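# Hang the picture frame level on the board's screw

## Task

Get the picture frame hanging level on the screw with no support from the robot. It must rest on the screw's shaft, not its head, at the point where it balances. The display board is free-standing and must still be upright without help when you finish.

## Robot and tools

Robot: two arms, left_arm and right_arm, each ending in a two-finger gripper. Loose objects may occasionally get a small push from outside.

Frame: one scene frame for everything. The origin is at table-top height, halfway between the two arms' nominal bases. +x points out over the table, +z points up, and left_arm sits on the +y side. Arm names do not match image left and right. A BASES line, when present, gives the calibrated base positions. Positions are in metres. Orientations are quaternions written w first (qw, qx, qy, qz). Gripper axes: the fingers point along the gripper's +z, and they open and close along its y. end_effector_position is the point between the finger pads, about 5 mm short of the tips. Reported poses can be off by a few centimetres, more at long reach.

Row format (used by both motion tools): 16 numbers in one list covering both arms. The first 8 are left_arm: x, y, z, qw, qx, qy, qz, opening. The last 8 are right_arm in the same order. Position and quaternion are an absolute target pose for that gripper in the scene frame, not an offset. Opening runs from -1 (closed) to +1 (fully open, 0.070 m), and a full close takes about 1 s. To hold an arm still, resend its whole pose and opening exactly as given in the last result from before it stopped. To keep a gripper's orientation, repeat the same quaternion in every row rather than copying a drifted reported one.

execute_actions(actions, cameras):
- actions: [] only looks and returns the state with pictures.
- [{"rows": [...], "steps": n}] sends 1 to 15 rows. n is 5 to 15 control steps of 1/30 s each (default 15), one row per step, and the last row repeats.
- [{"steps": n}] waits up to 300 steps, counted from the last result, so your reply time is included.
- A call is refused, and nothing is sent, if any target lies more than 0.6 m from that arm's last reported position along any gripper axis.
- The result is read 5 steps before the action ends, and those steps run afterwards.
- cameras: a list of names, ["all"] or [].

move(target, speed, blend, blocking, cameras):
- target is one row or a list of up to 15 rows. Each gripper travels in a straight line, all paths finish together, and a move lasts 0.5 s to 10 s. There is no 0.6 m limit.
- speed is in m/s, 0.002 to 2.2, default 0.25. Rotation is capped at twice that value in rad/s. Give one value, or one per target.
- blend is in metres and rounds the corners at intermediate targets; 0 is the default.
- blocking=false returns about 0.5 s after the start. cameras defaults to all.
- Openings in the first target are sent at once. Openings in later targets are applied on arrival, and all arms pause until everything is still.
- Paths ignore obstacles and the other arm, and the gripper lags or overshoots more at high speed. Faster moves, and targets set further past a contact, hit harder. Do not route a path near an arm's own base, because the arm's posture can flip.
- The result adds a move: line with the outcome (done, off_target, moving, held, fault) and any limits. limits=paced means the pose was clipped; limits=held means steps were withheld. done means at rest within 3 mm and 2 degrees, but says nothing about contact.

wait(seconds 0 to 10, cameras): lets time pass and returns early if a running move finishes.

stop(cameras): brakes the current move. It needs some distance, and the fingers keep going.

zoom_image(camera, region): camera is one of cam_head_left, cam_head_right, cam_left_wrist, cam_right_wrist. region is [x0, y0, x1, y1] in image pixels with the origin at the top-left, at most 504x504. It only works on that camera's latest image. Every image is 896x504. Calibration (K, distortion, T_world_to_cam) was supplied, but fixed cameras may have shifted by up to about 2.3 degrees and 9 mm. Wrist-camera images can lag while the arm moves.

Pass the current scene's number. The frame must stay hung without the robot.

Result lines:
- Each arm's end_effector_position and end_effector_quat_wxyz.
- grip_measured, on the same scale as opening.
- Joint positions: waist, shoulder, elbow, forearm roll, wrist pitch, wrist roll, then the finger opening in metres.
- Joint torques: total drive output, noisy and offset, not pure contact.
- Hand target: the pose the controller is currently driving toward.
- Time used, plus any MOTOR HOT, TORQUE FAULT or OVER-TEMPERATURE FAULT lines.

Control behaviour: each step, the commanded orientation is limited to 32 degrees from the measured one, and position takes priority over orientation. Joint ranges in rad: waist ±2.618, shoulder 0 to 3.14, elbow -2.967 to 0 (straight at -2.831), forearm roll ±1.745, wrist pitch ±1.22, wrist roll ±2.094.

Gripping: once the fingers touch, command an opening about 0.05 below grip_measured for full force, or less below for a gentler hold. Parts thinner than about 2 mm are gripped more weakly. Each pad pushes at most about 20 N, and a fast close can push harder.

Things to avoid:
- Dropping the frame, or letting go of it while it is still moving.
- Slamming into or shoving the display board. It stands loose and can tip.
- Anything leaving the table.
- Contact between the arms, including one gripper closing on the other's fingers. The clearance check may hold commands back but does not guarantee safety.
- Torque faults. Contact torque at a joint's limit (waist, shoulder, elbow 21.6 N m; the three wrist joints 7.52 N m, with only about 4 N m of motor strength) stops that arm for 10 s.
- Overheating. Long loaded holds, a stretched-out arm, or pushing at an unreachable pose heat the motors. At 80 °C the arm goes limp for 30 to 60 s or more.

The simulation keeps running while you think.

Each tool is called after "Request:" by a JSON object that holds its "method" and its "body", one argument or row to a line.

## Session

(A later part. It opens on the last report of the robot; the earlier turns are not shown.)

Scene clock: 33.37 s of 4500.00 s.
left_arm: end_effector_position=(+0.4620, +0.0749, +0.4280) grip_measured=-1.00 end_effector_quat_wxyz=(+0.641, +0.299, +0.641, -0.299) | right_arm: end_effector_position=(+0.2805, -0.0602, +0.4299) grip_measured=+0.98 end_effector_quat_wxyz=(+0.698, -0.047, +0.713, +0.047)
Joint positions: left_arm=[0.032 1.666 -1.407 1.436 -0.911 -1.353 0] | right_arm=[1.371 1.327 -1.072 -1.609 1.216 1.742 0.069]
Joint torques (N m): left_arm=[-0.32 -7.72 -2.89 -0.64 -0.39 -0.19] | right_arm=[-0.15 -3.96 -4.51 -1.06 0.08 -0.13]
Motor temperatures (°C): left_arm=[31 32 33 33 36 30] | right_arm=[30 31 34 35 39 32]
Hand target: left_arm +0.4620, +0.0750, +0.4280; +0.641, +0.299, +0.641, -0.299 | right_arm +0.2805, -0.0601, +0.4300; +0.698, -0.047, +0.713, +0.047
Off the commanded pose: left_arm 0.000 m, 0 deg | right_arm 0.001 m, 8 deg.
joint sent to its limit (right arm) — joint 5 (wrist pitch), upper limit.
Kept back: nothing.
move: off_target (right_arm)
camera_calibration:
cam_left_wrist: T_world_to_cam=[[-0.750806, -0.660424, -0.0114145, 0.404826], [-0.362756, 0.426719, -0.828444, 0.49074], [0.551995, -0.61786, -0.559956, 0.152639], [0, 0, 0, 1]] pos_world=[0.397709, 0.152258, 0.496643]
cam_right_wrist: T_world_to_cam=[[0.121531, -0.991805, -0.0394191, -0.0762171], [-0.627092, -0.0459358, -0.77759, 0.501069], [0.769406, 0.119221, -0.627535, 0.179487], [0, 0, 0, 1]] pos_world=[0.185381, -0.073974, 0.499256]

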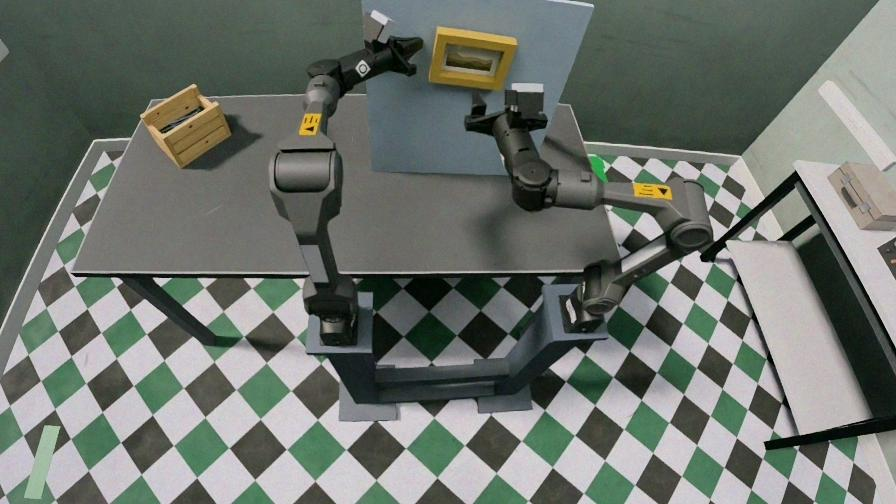

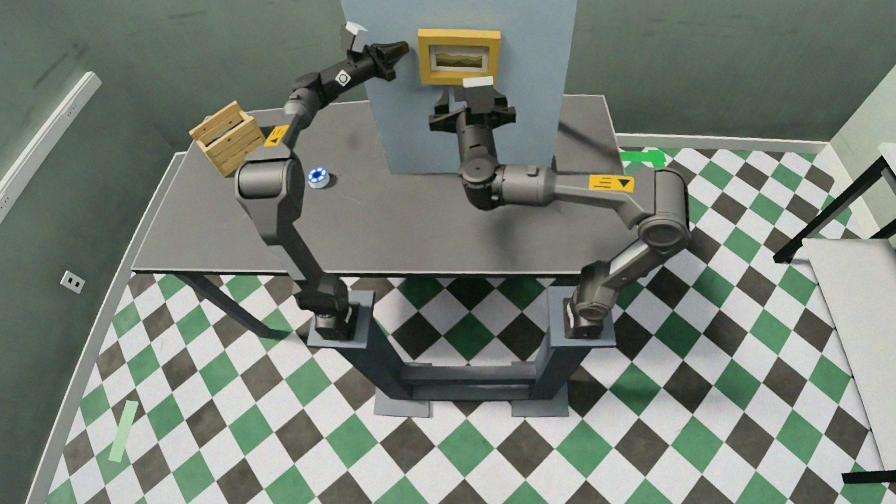

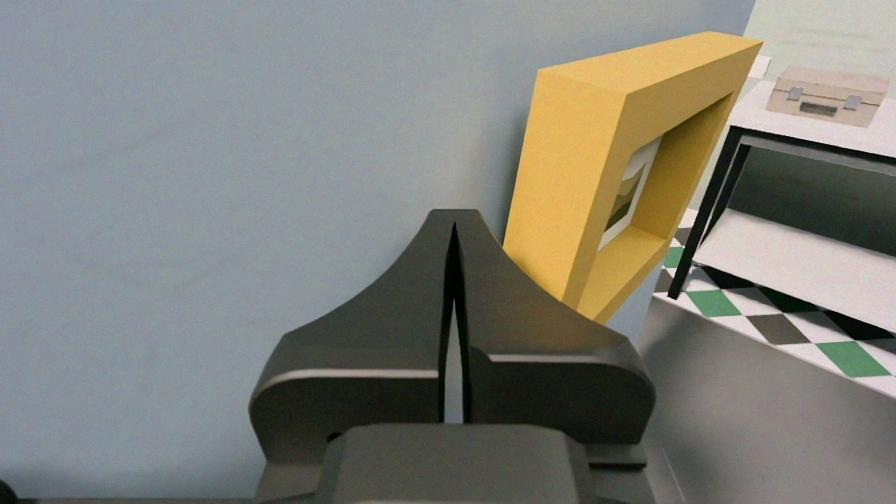

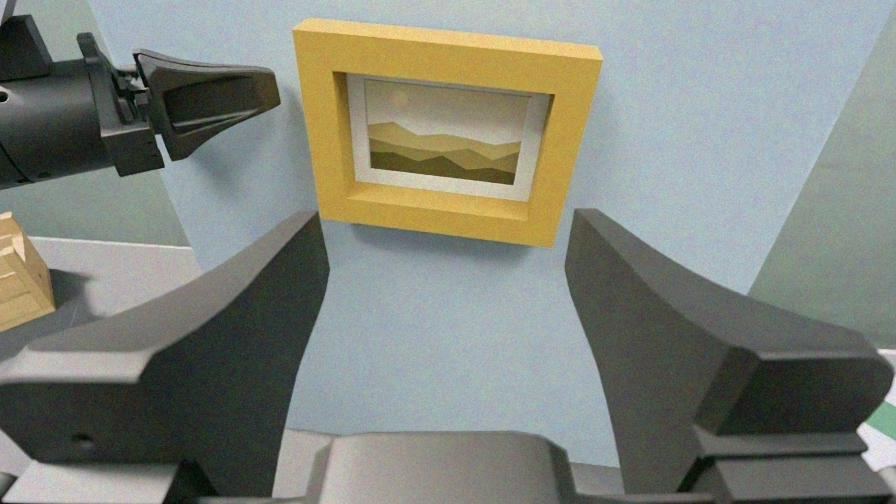

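Request:
{"method": "move", "body": {
  "target": [
    [0.462,0.075,0.428,0.6409,0.2988,0.6409,-0.2988,-1,0.34,-0.19,0.43,0.6409,-0.2988,0.6409,0.2988,-1],
    [0.462,0.075,0.428,0.6409,0.2988,0.6409,-0.2988,-1,0.458,-0.15,0.422,0.6409,-0.2988,0.6409,0.2988,-1]
  ],
  "speed": 0.4,
  "blend": [0.03,0]
}}

Scene clock: 37.27 s of 4500.00 s.
left_arm: end_effector_position=(+0.4620, +0.0749, +0.4280) grip_measured=-1.00 end_effector_quat_wxyz=(+0.641, +0.299, +0.641, -0.299) | right_arm: end_effector_position=(+0.4576, -0.1500, +0.4229) grip_measured=-1.00 end_effector_quat_wxyz=(+0.642, -0.299, +0.640, +0.299)
Joint positions: left_arm=[0.032 1.666 -1.407 1.436 -0.911 -1.353 0] | right_arm=[-0.028 1.624 -1.333 -1.418 -0.941 1.315 0]
Joint torques (N m): left_arm=[-0.68 -7.69 -3.69 -0.89 -0.2 -0.05] | right_arm=[0.9 -4.46 -4.23 0.87 0.15 0.26]
Motor temperatures (°C): left_arm=[31 32 33 33 36 30] | right_arm=[30 31 34 35 39 32]
Hand target: left_arm +0.4620, +0.0750, +0.4280; +0.641, +0.299, +0.641, -0.299 | right_arm +0.4580, -0.1500, +0.4220; +0.641, -0.299, +0.641, +0.299
Off the commanded pose: left_arm 0.000 m, 0 deg | right_arm 0.001 m, 0 deg.
Kept back: nothing.
move: done
camera_calibration:
cam_left_wrist: T_world_to_cam=[[-0.750806, -0.660424, -0.0114145, 0.404826], [-0.362756, 0.426719, -0.828444, 0.49074], [0.551995, -0.61786, -0.559956, 0.152639], [0, 0, 0, 1]] pos_world=[0.397709, 0.152258, 0.496643]
cam_right_wrist: T_world_to_cam=[[0.759397, -0.649598, -0.0365695, -0.428741], [-0.418046, -0.444094, -0.792476, 0.453476], [0.498551, 0.617092, -0.608806, 0.240166], [0, 0, 0, 1]] pos_world=[0.395424, -0.225328, 0.489904]

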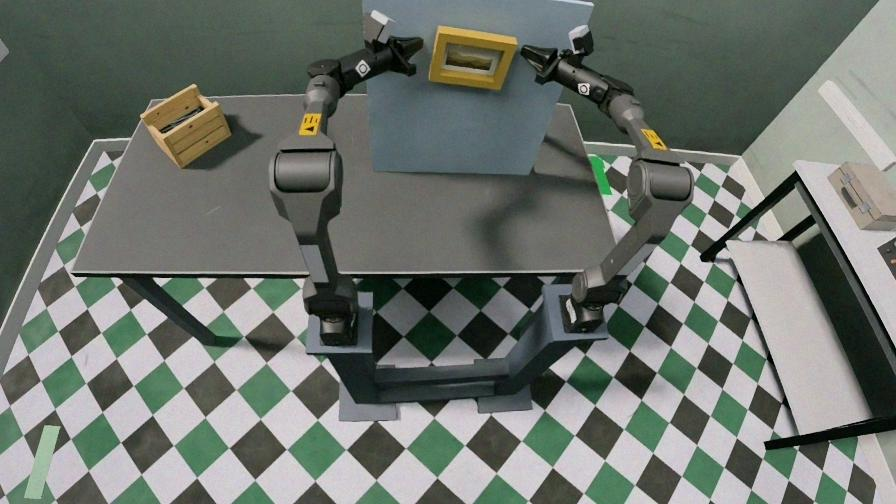

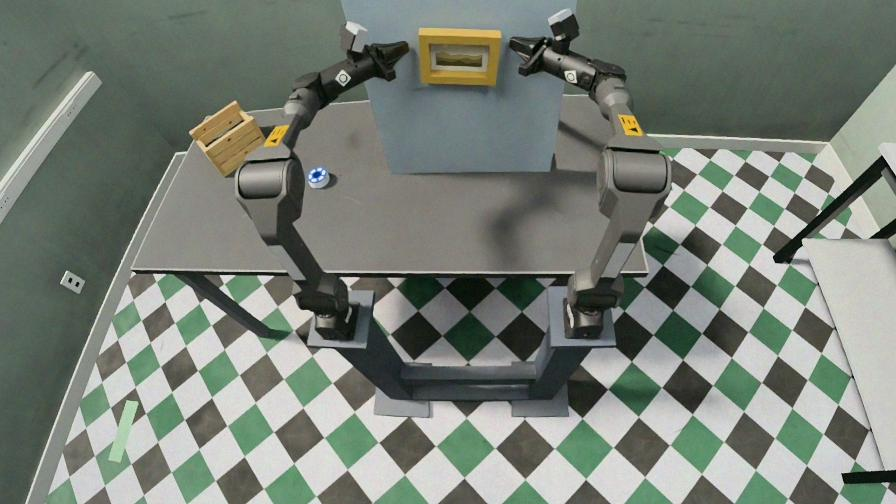

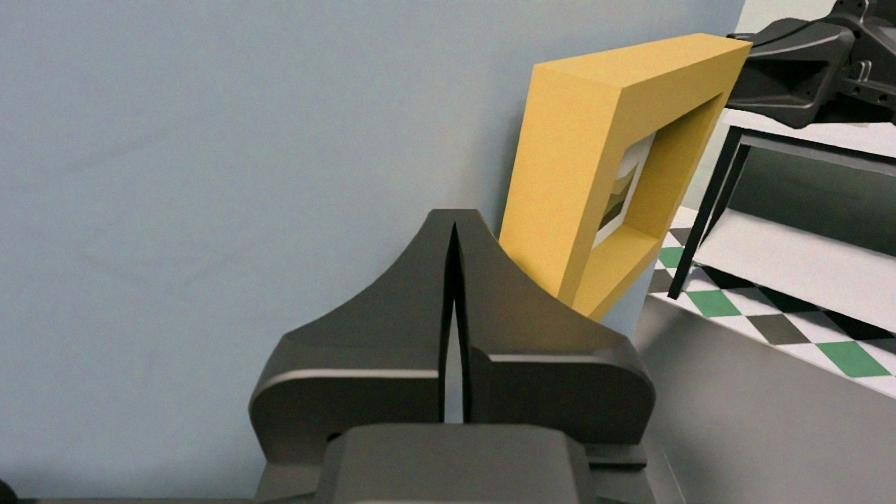

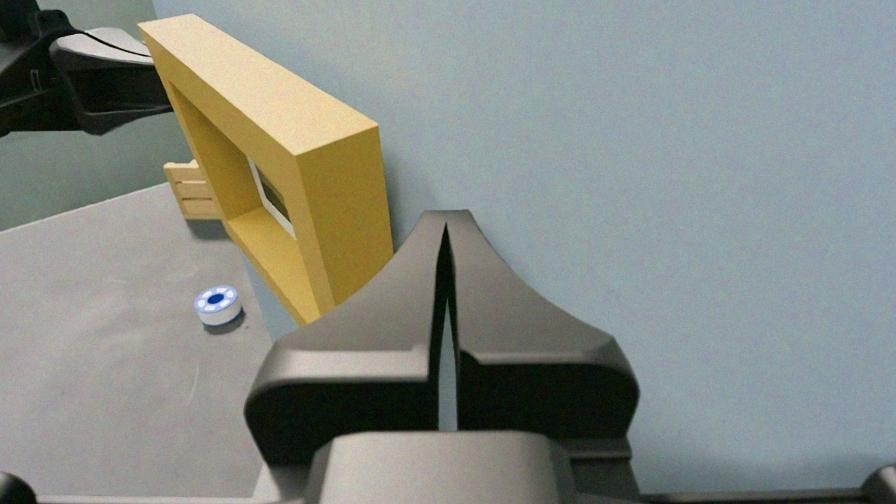

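Request:
{"method": "move", "body": {
  "target": [
    [0.462,0.075,0.428,0.6409,0.2988,0.6409,-0.2988,-1,0.452,-0.137,0.422,0.6409,-0.2988,0.6409,0.2988,-1],
    [0.462,0.075,0.428,0.6409,0.2988,0.6409,-0.2988,-1,0.452,-0.129,0.422,0.6409,-0.2988,0.6409,0.2988,-1]
  ],
  "speed": [0.05,0.02]
}}

Scene clock: 38.93 s of 4500.00 s.
left_arm: end_effector_position=(+0.4620, +0.0749, +0.4280) grip_measured=-1.00 end_effector_quat_wxyz=(+0.641, +0.299, +0.641, -0.299) | right_arm: end_effector_position=(+0.4524, -0.1293, +0.4215) grip_measured=-1.00 end_effector_quat_wxyz=(+0.641, -0.298, +0.642, +0.298)
Joint positions: left_arm=[0.032 1.666 -1.407 1.436 -0.911 -1.353 0] | right_arm=[0.041 1.603 -1.306 -1.392 -0.872 1.296 0]
Joint torques (N m): left_arm=[-0.7 -7.67 -3.64 -0.88 -0.21 0] | right_arm=[1.12 -7.18 -4.48 0.83 -0.51 -0.09]
Motor temperatures (°C): left_arm=[31 32 33 33 36 30] | right_arm=[30 31 34 35 39 32]
Hand target: left_arm +0.4620, +0.0750, +0.4280; +0.641, +0.299, +0.641, -0.299 | right_arm +0.4520, -0.1290, +0.4220; +0.641, -0.299, +0.641, +0.299
Off the commanded pose: left_arm 0.000 m, 0 deg | right_arm 0.001 m, 0 deg.
Kept back: nothing.
move: done
camera_calibration:
cam_left_wrist: T_world_to_cam=[[-0.750806, -0.660424, -0.0114145, 0.404826], [-0.362756, 0.426719, -0.828444, 0.49074], [0.551995, -0.61786, -0.559956, 0.152639], [0, 0, 0, 1]] pos_world=[0.397709, 0.152258, 0.496643]
cam_right_wrist: T_world_to_cam=[[0.757792, -0.651303, -0.0394491, -0.409784], [-0.422185, -0.44332, -0.790713, 0.460654], [0.497505, 0.615851, -0.610915, 0.230341], [0, 0, 0, 1]] pos_world=[0.390417, -0.204532, 0.488798]

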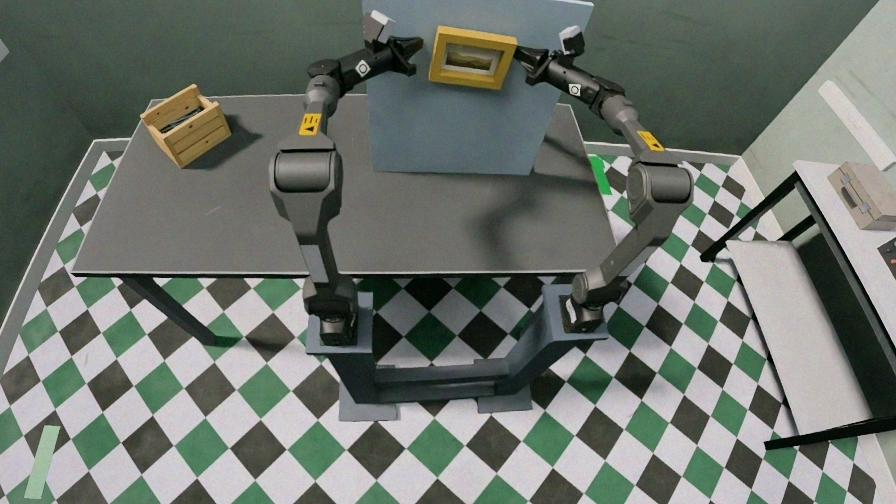

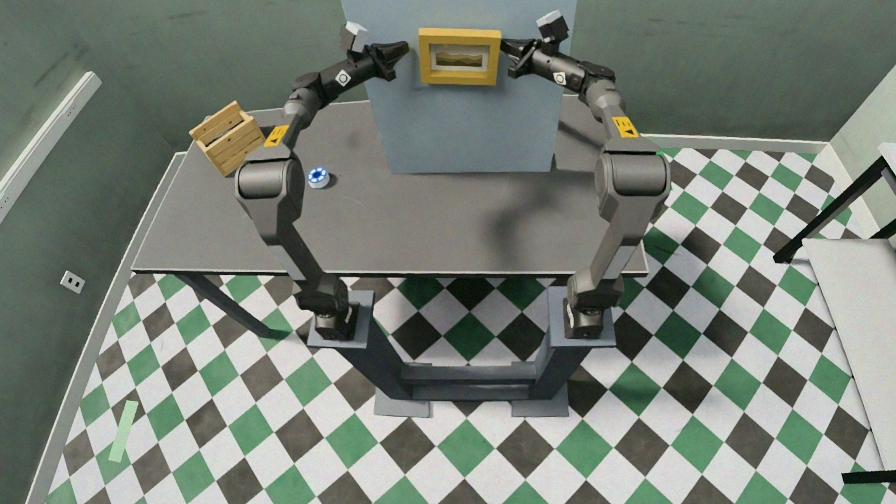

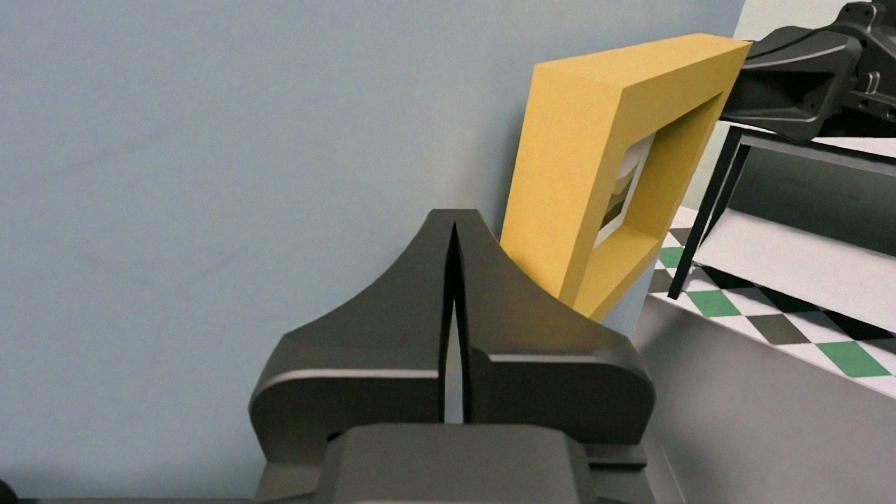

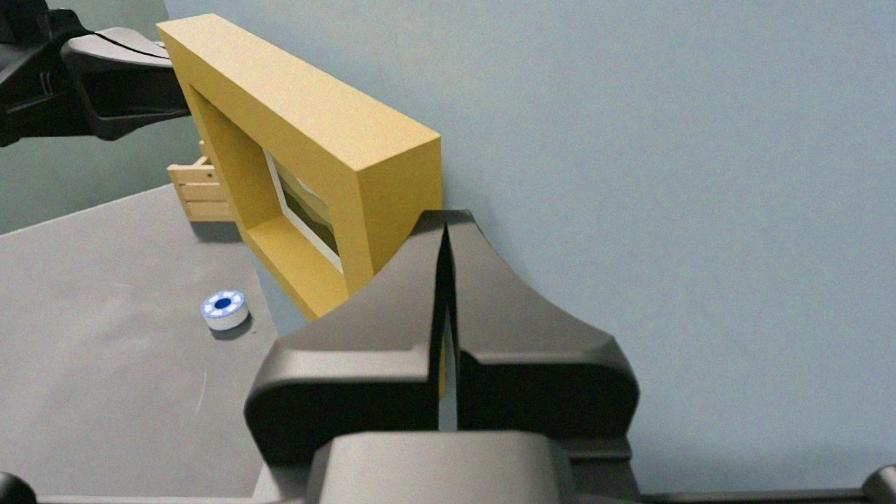

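Request:
{"method": "move", "body": {
  "target": [0.462,0.075,0.428,0.6409,0.2988,0.6409,-0.2988,-1,0.452,-0.1255,0.422,0.6409,-0.2988,0.6409,0.2988,-1],
  "speed": 0.02
}}

Request:
{"method": "zoom_image", "body": {
  "camera": "cam_left_wrist",
  "region": [480, 20, 780, 190]
}}

Scene clock: 39.87 s of 4500.00 s.
left_arm: end_effector_position=(+0.4620, +0.0749, +0.4280) grip_measured=-1.00 end_effector_quat_wxyz=(+0.641, +0.299, +0.641, -0.299) | right_arm: end_effector_position=(+0.4514, -0.1243, +0.4220) grip_measured=-1.00 end_effector_quat_wxyz=(+0.640, -0.300, +0.640, +0.300)
Joint positions: left_arm=[0.032 1.666 -1.407 1.436 -0.911 -1.353 0] | right_arm=[0.056 1.603 -1.307 -1.388 -0.864 1.294 0]
Joint torques (N m): left_arm=[-0.81 -7.68 -3.68 -0.87 -0.22 0.06] | right_arm=[-0.54 -6.83 -4.54 0.82 -0.11 -0.1]
Motor temperatures (°C): left_arm=[31 32 33 33 36 30] | right_arm=[30 31 34 35 39 32]
Hand target: left_arm +0.4620, +0.0750, +0.4280; +0.641, +0.299, +0.641, -0.299 | right_arm +0.4520, -0.1255, +0.4220; +0.641, -0.299, +0.641, +0.299
Off the commanded pose: left_arm 0.000 m, 0 deg | right_arm 0.001 m, 0 deg.
Kept back: nothing.
move: done
camera_calibration:
cam_left_wrist: T_world_to_cam=[[-0.750806, -0.660424, -0.0114145, 0.404826], [-0.362756, 0.426719, -0.828444, 0.49074], [0.551995, -0.61786, -0.559956, 0.152639], [0, 0, 0, 1]] pos_world=[0.397709, 0.152258, 0.496643]
cam_right_wrist: T_world_to_cam=[[0.761463, -0.647009, -0.0394153, -0.406884], [-0.419024, -0.444932, -0.791489, 0.461499], [0.494563, 0.619205, -0.609912, 0.229487], [0, 0, 0, 1]] pos_world=[0.389711, -0.200022, 0.489201]

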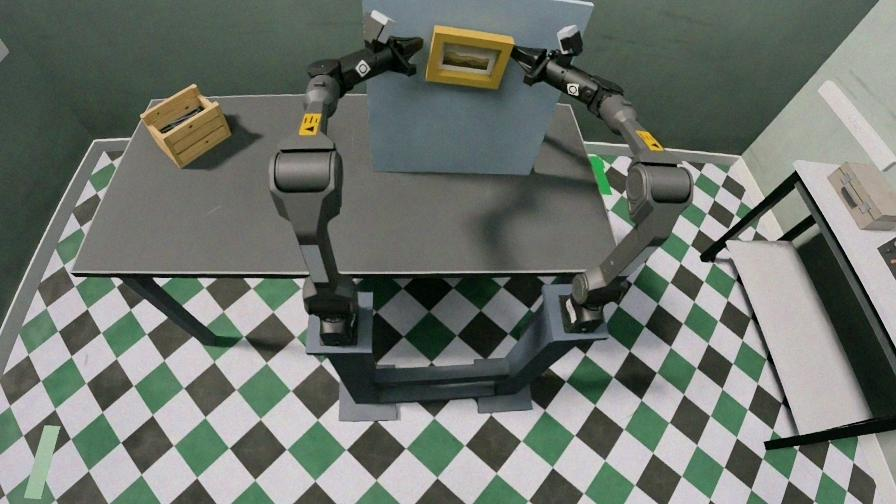

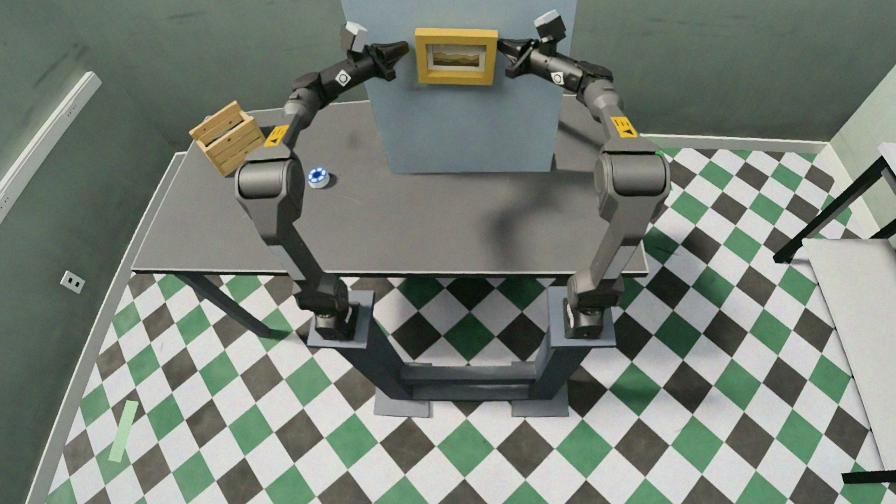

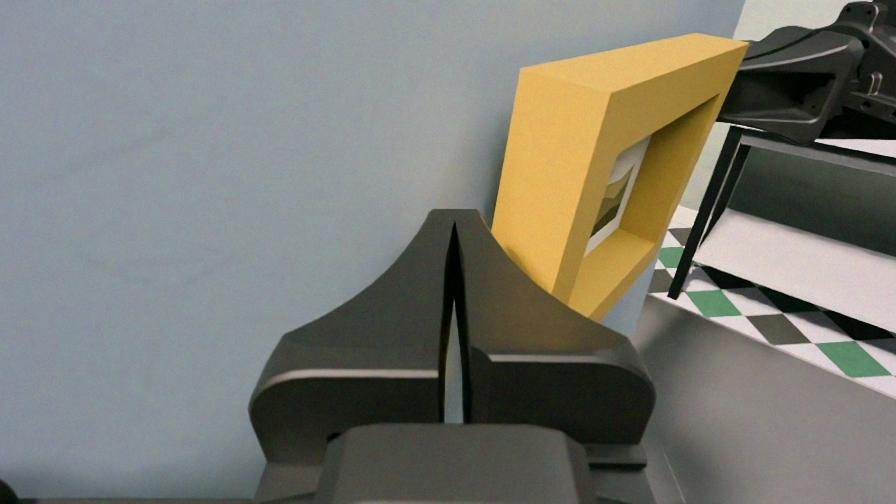

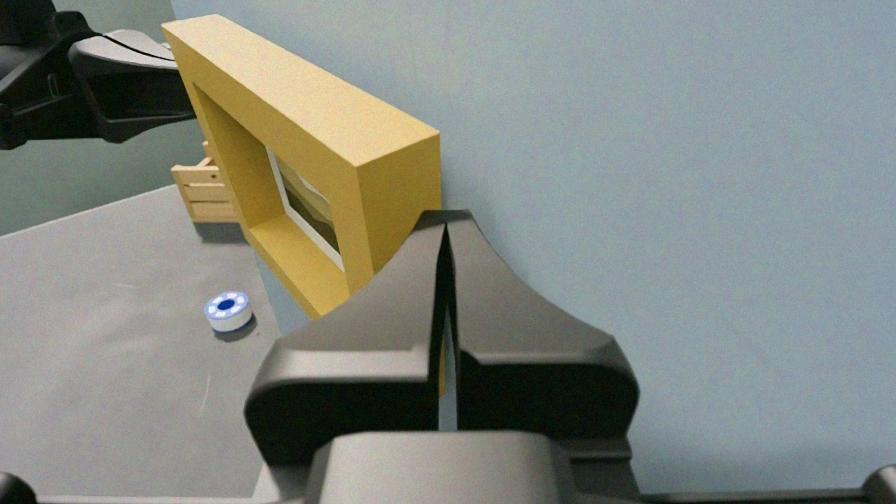

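Scaled by 1.680 from the camera's 896x504 image, which has a finer 1280x720 frame.

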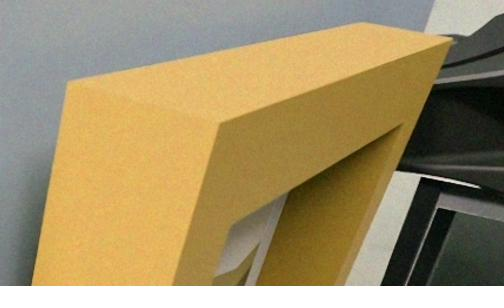

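Request:
{"method": "move", "body": {
  "target": [0.462,0.075,0.428,0.6409,0.2988,0.6409,-0.2988,-1,0.452,-0.15,0.422,0.6409,-0.2988,0.6409,0.2988,-1],
  "speed": 0.06
}}

Request:
{"method": "zoom_image", "body": {
  "camera": "cam_head_left",
  "region": [360, 0, 560, 190]
}}

Request:
{"method": "zoom_image", "body": {
  "camera": "cam_head_right",
  "region": [380, 0, 580, 190]
}}

Request:
{"method": "zoom_image", "body": {
  "camera": "cam_head_left",
  "region": [410, 10, 530, 110]
}}

Request:
{"method": "zoom_image", "body": {
  "camera": "cam_head_right",
  "region": [395, 10, 515, 110]
}}

Scene clock: 40.97 s of 4500.00 s.
left_arm: end_effector_position=(+0.4620, +0.0749, +0.4280) grip_measured=-1.00 end_effector_quat_wxyz=(+0.641, +0.299, +0.641, -0.299) | right_arm: end_effector_position=(+0.4519, -0.1505, +0.4219) grip_measured=-1.00 end_effector_quat_wxyz=(+0.641, -0.299, +0.641, +0.299)
Joint positions: left_arm=[0.032 1.666 -1.407 1.436 -0.911 -1.353 0] | right_arm=[-0.03 1.603 -1.307 -1.416 -0.942 1.311 0]
Joint torques (N m): left_arm=[-0.58 -7.77 -3.65 -0.85 -0.21 0.02] | right_arm=[0.69 -5.16 -4.53 0.84 -0.1 0.17]
Motor temperatures (°C): left_arm=[31 32 33 33 36 30] | right_arm=[30 31 34 35 39 32]
Hand target: left_arm +0.4620, +0.0750, +0.4280; +0.641, +0.299, +0.641, -0.299 | right_arm +0.4520, -0.1500, +0.4220; +0.641, -0.299, +0.641, +0.299
Off the commanded pose: left_arm 0.000 m, 0 deg | right_arm 0.001 m, 0 deg.
Kept back: nothing.
move: done
camera_calibration:
cam_left_wrist: T_world_to_cam=[[-0.750806, -0.660424, -0.0114145, 0.404826], [-0.362756, 0.426719, -0.828444, 0.49074], [0.551995, -0.61786, -0.559956, 0.152639], [0, 0, 0, 1]] pos_world=[0.397709, 0.152258, 0.496643]
cam_right_wrist: T_world_to_cam=[[0.758587, -0.6504, -0.0390641, -0.423479], [-0.420889, -0.443369, -0.791376, 0.451086], [0.497391, 0.616769, -0.61008, 0.243844], [0, 0, 0, 1]] pos_world=[0.389817, -0.225829, 0.489201]

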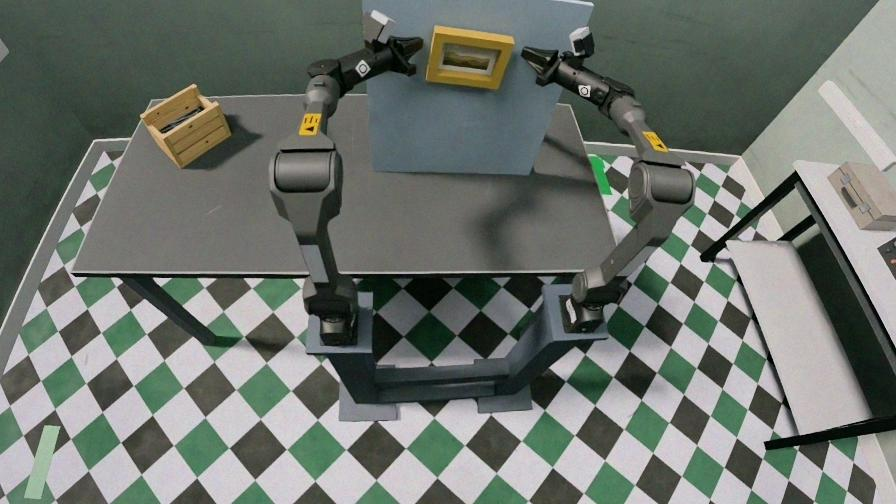

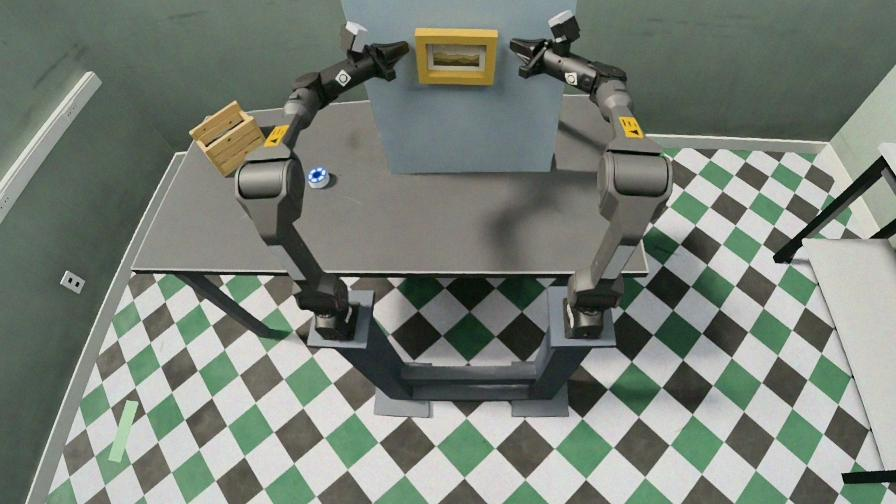

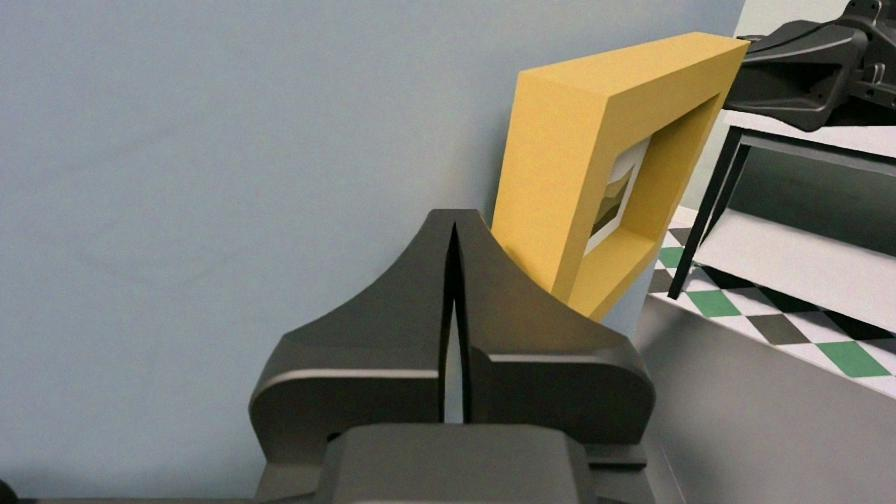

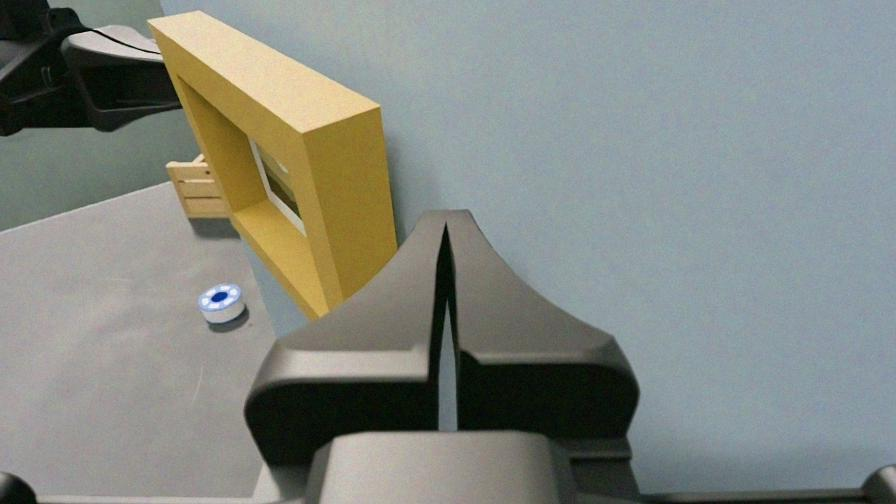

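Scaled by 2.520 from the camera's 896x504 image, which has a finer 1280x720 frame.

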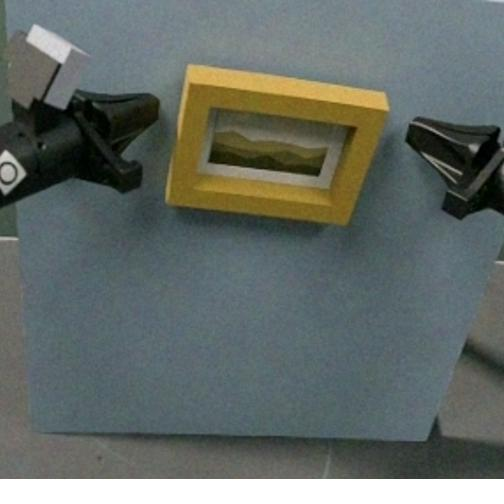

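Scaled by 2.520 from the camera's 896x504 image, which has a finer 1280x720 frame.

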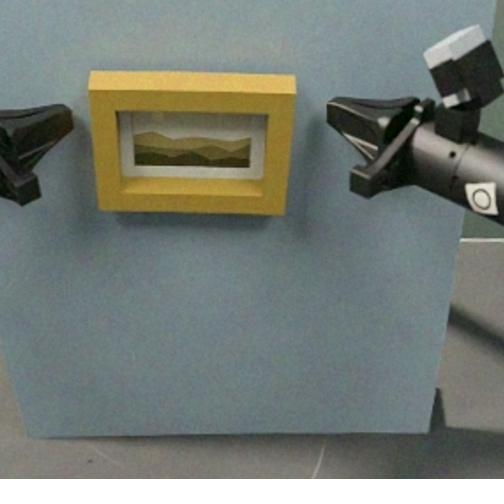

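Scaled by 4.200 from the camera's 896x504 image, which has a finer 1280x720 frame.

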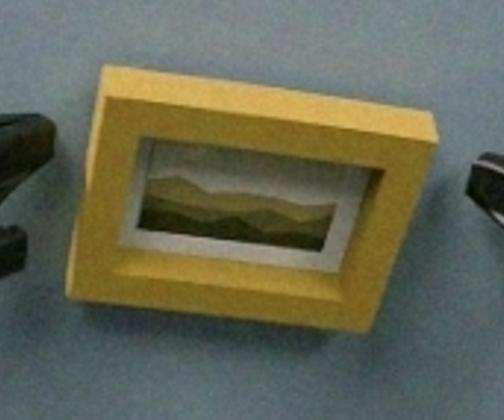

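Scaled by 4.200 from the camera's 896x504 image, which has a finer 1280x720 frame.

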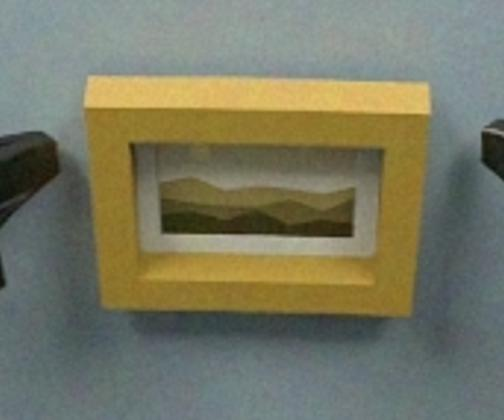

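Request:
{"method": "move", "body": {
  "target": [
    [0.456,0.082,0.40,0.6409,0.2988,0.6409,-0.2988,-1,0.37,-0.15,0.50,0.56,-0.1,0.80,0.15,0.98],
    [0.452,0.075,0.372,0.6409,0.2988,0.6409,-0.2988,-1,0.442,-0.055,0.507,0.506,-0.034,0.855,0.103,0.98]
  ],
  "speed": 0.4,
  "blend": [0.03,0]
}}

Request:
{"method": "zoom_image", "body": {
  "camera": "cam_right_wrist",
  "region": [320, 210, 580, 390]
}}

Scene clock: 45.00 s of 4500.00 s.
left_arm: end_effector_position=(+0.4520, +0.0753, +0.3719) grip_measured=-1.00 end_effector_quat_wxyz=(+0.641, +0.298, +0.641, -0.299) | right_arm: end_effector_position=(+0.4418, -0.0550, +0.5068) grip_measured=+0.98 end_effector_quat_wxyz=(+0.521, -0.037, +0.845, +0.111)
Joint positions: left_arm=[0.033 1.669 -1.184 1.272 -0.96 -1.079 0] | right_arm=[0.724 1.911 -2.52 -0.428 1.216 0.528 0.069]
Joint torques (N m): left_arm=[-0.28 -5.89 -3.59 -0.55 -0.8 -0.17] | right_arm=[-0.06 -7.31 -3.05 -0.43 -0.67 0.04]
Motor temperatures (°C): left_arm=[31 33 33 33 36 30] | right_arm=[30 31 34 35 39 32]
Hand target: left_arm +0.4520, +0.0750, +0.3720; +0.641, +0.299, +0.641, -0.299 | right_arm +0.4419, -0.0552, +0.5066; +0.521, -0.037, +0.845, +0.111
Off the commanded pose: left_arm 0.000 m, 0 deg | right_arm 0.000 m, 2 deg.
joint sent to its limit (right arm) — joint 5 (wrist pitch), upper limit.
Kept back: nothing.
move: done; limits=paced
camera_calibration:
cam_left_wrist: T_world_to_cam=[[-0.750129, -0.661206, -0.0106677, 0.396404], [-0.363674, 0.425949, -0.828437, 0.441062], [0.552311, -0.617555, -0.55998, 0.126829], [0, 0, 0, 1]] pos_world=[0.387708, 0.152558, 0.440643]
cam_right_wrist: T_world_to_cam=[[0.151976, -0.971851, -0.180023, -0.0286399], [-0.898445, -0.059923, -0.434978, 0.60782], [0.411946, 0.227847, -0.882262, 0.395976], [0, 0, 0, 1]] pos_world=[0.387325, -0.0816335, 0.608587]

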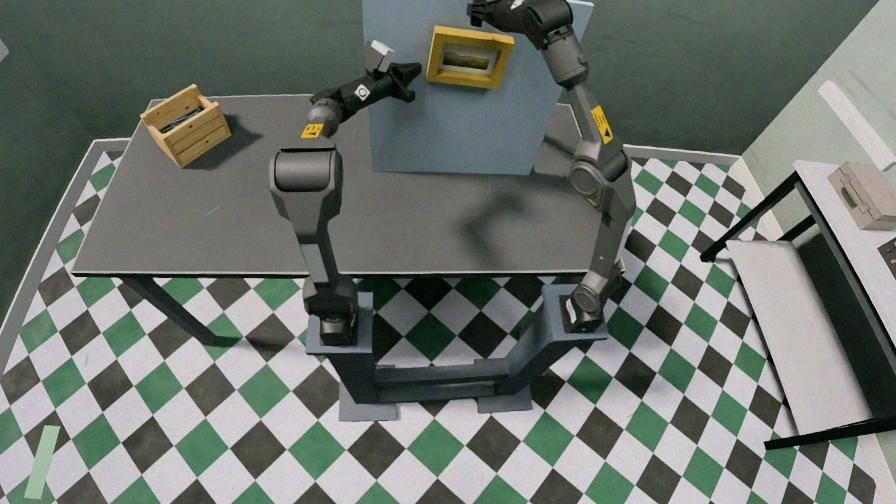

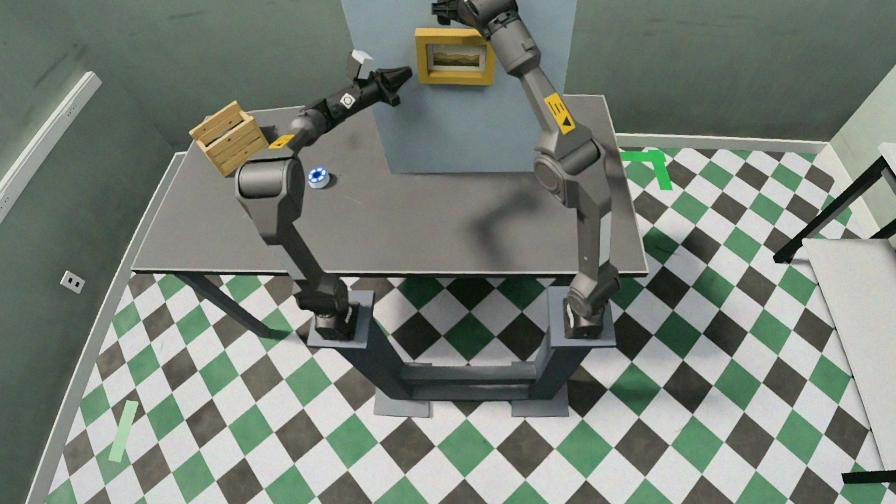

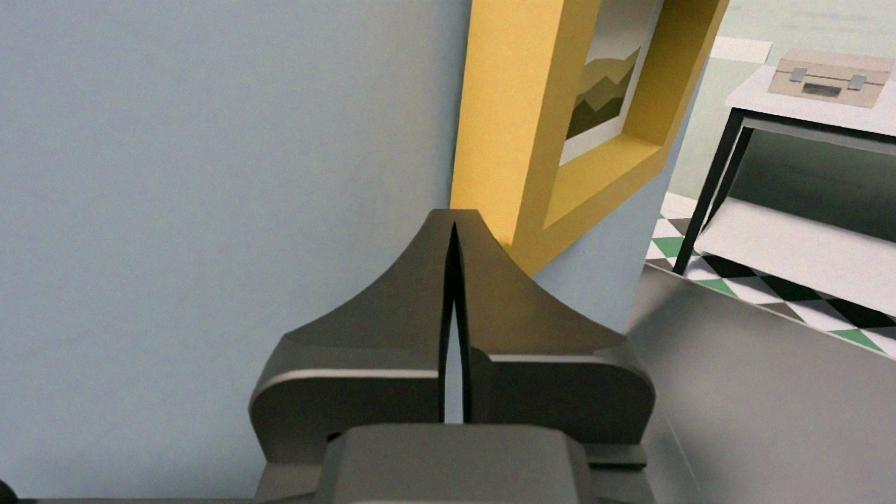

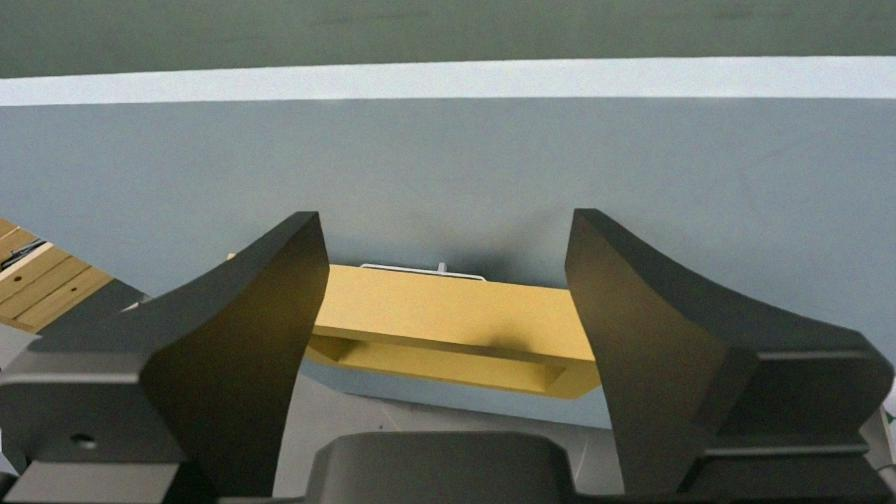

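Scaled by 1.938 from the camera's 896x504 image, which has a finer 1280x720 frame.

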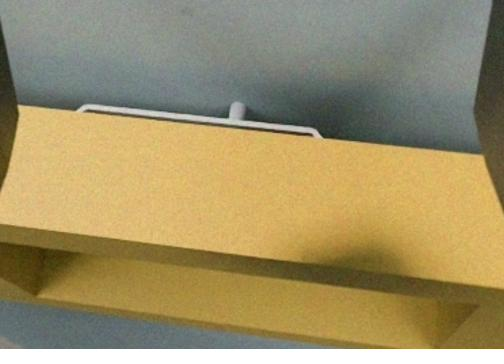

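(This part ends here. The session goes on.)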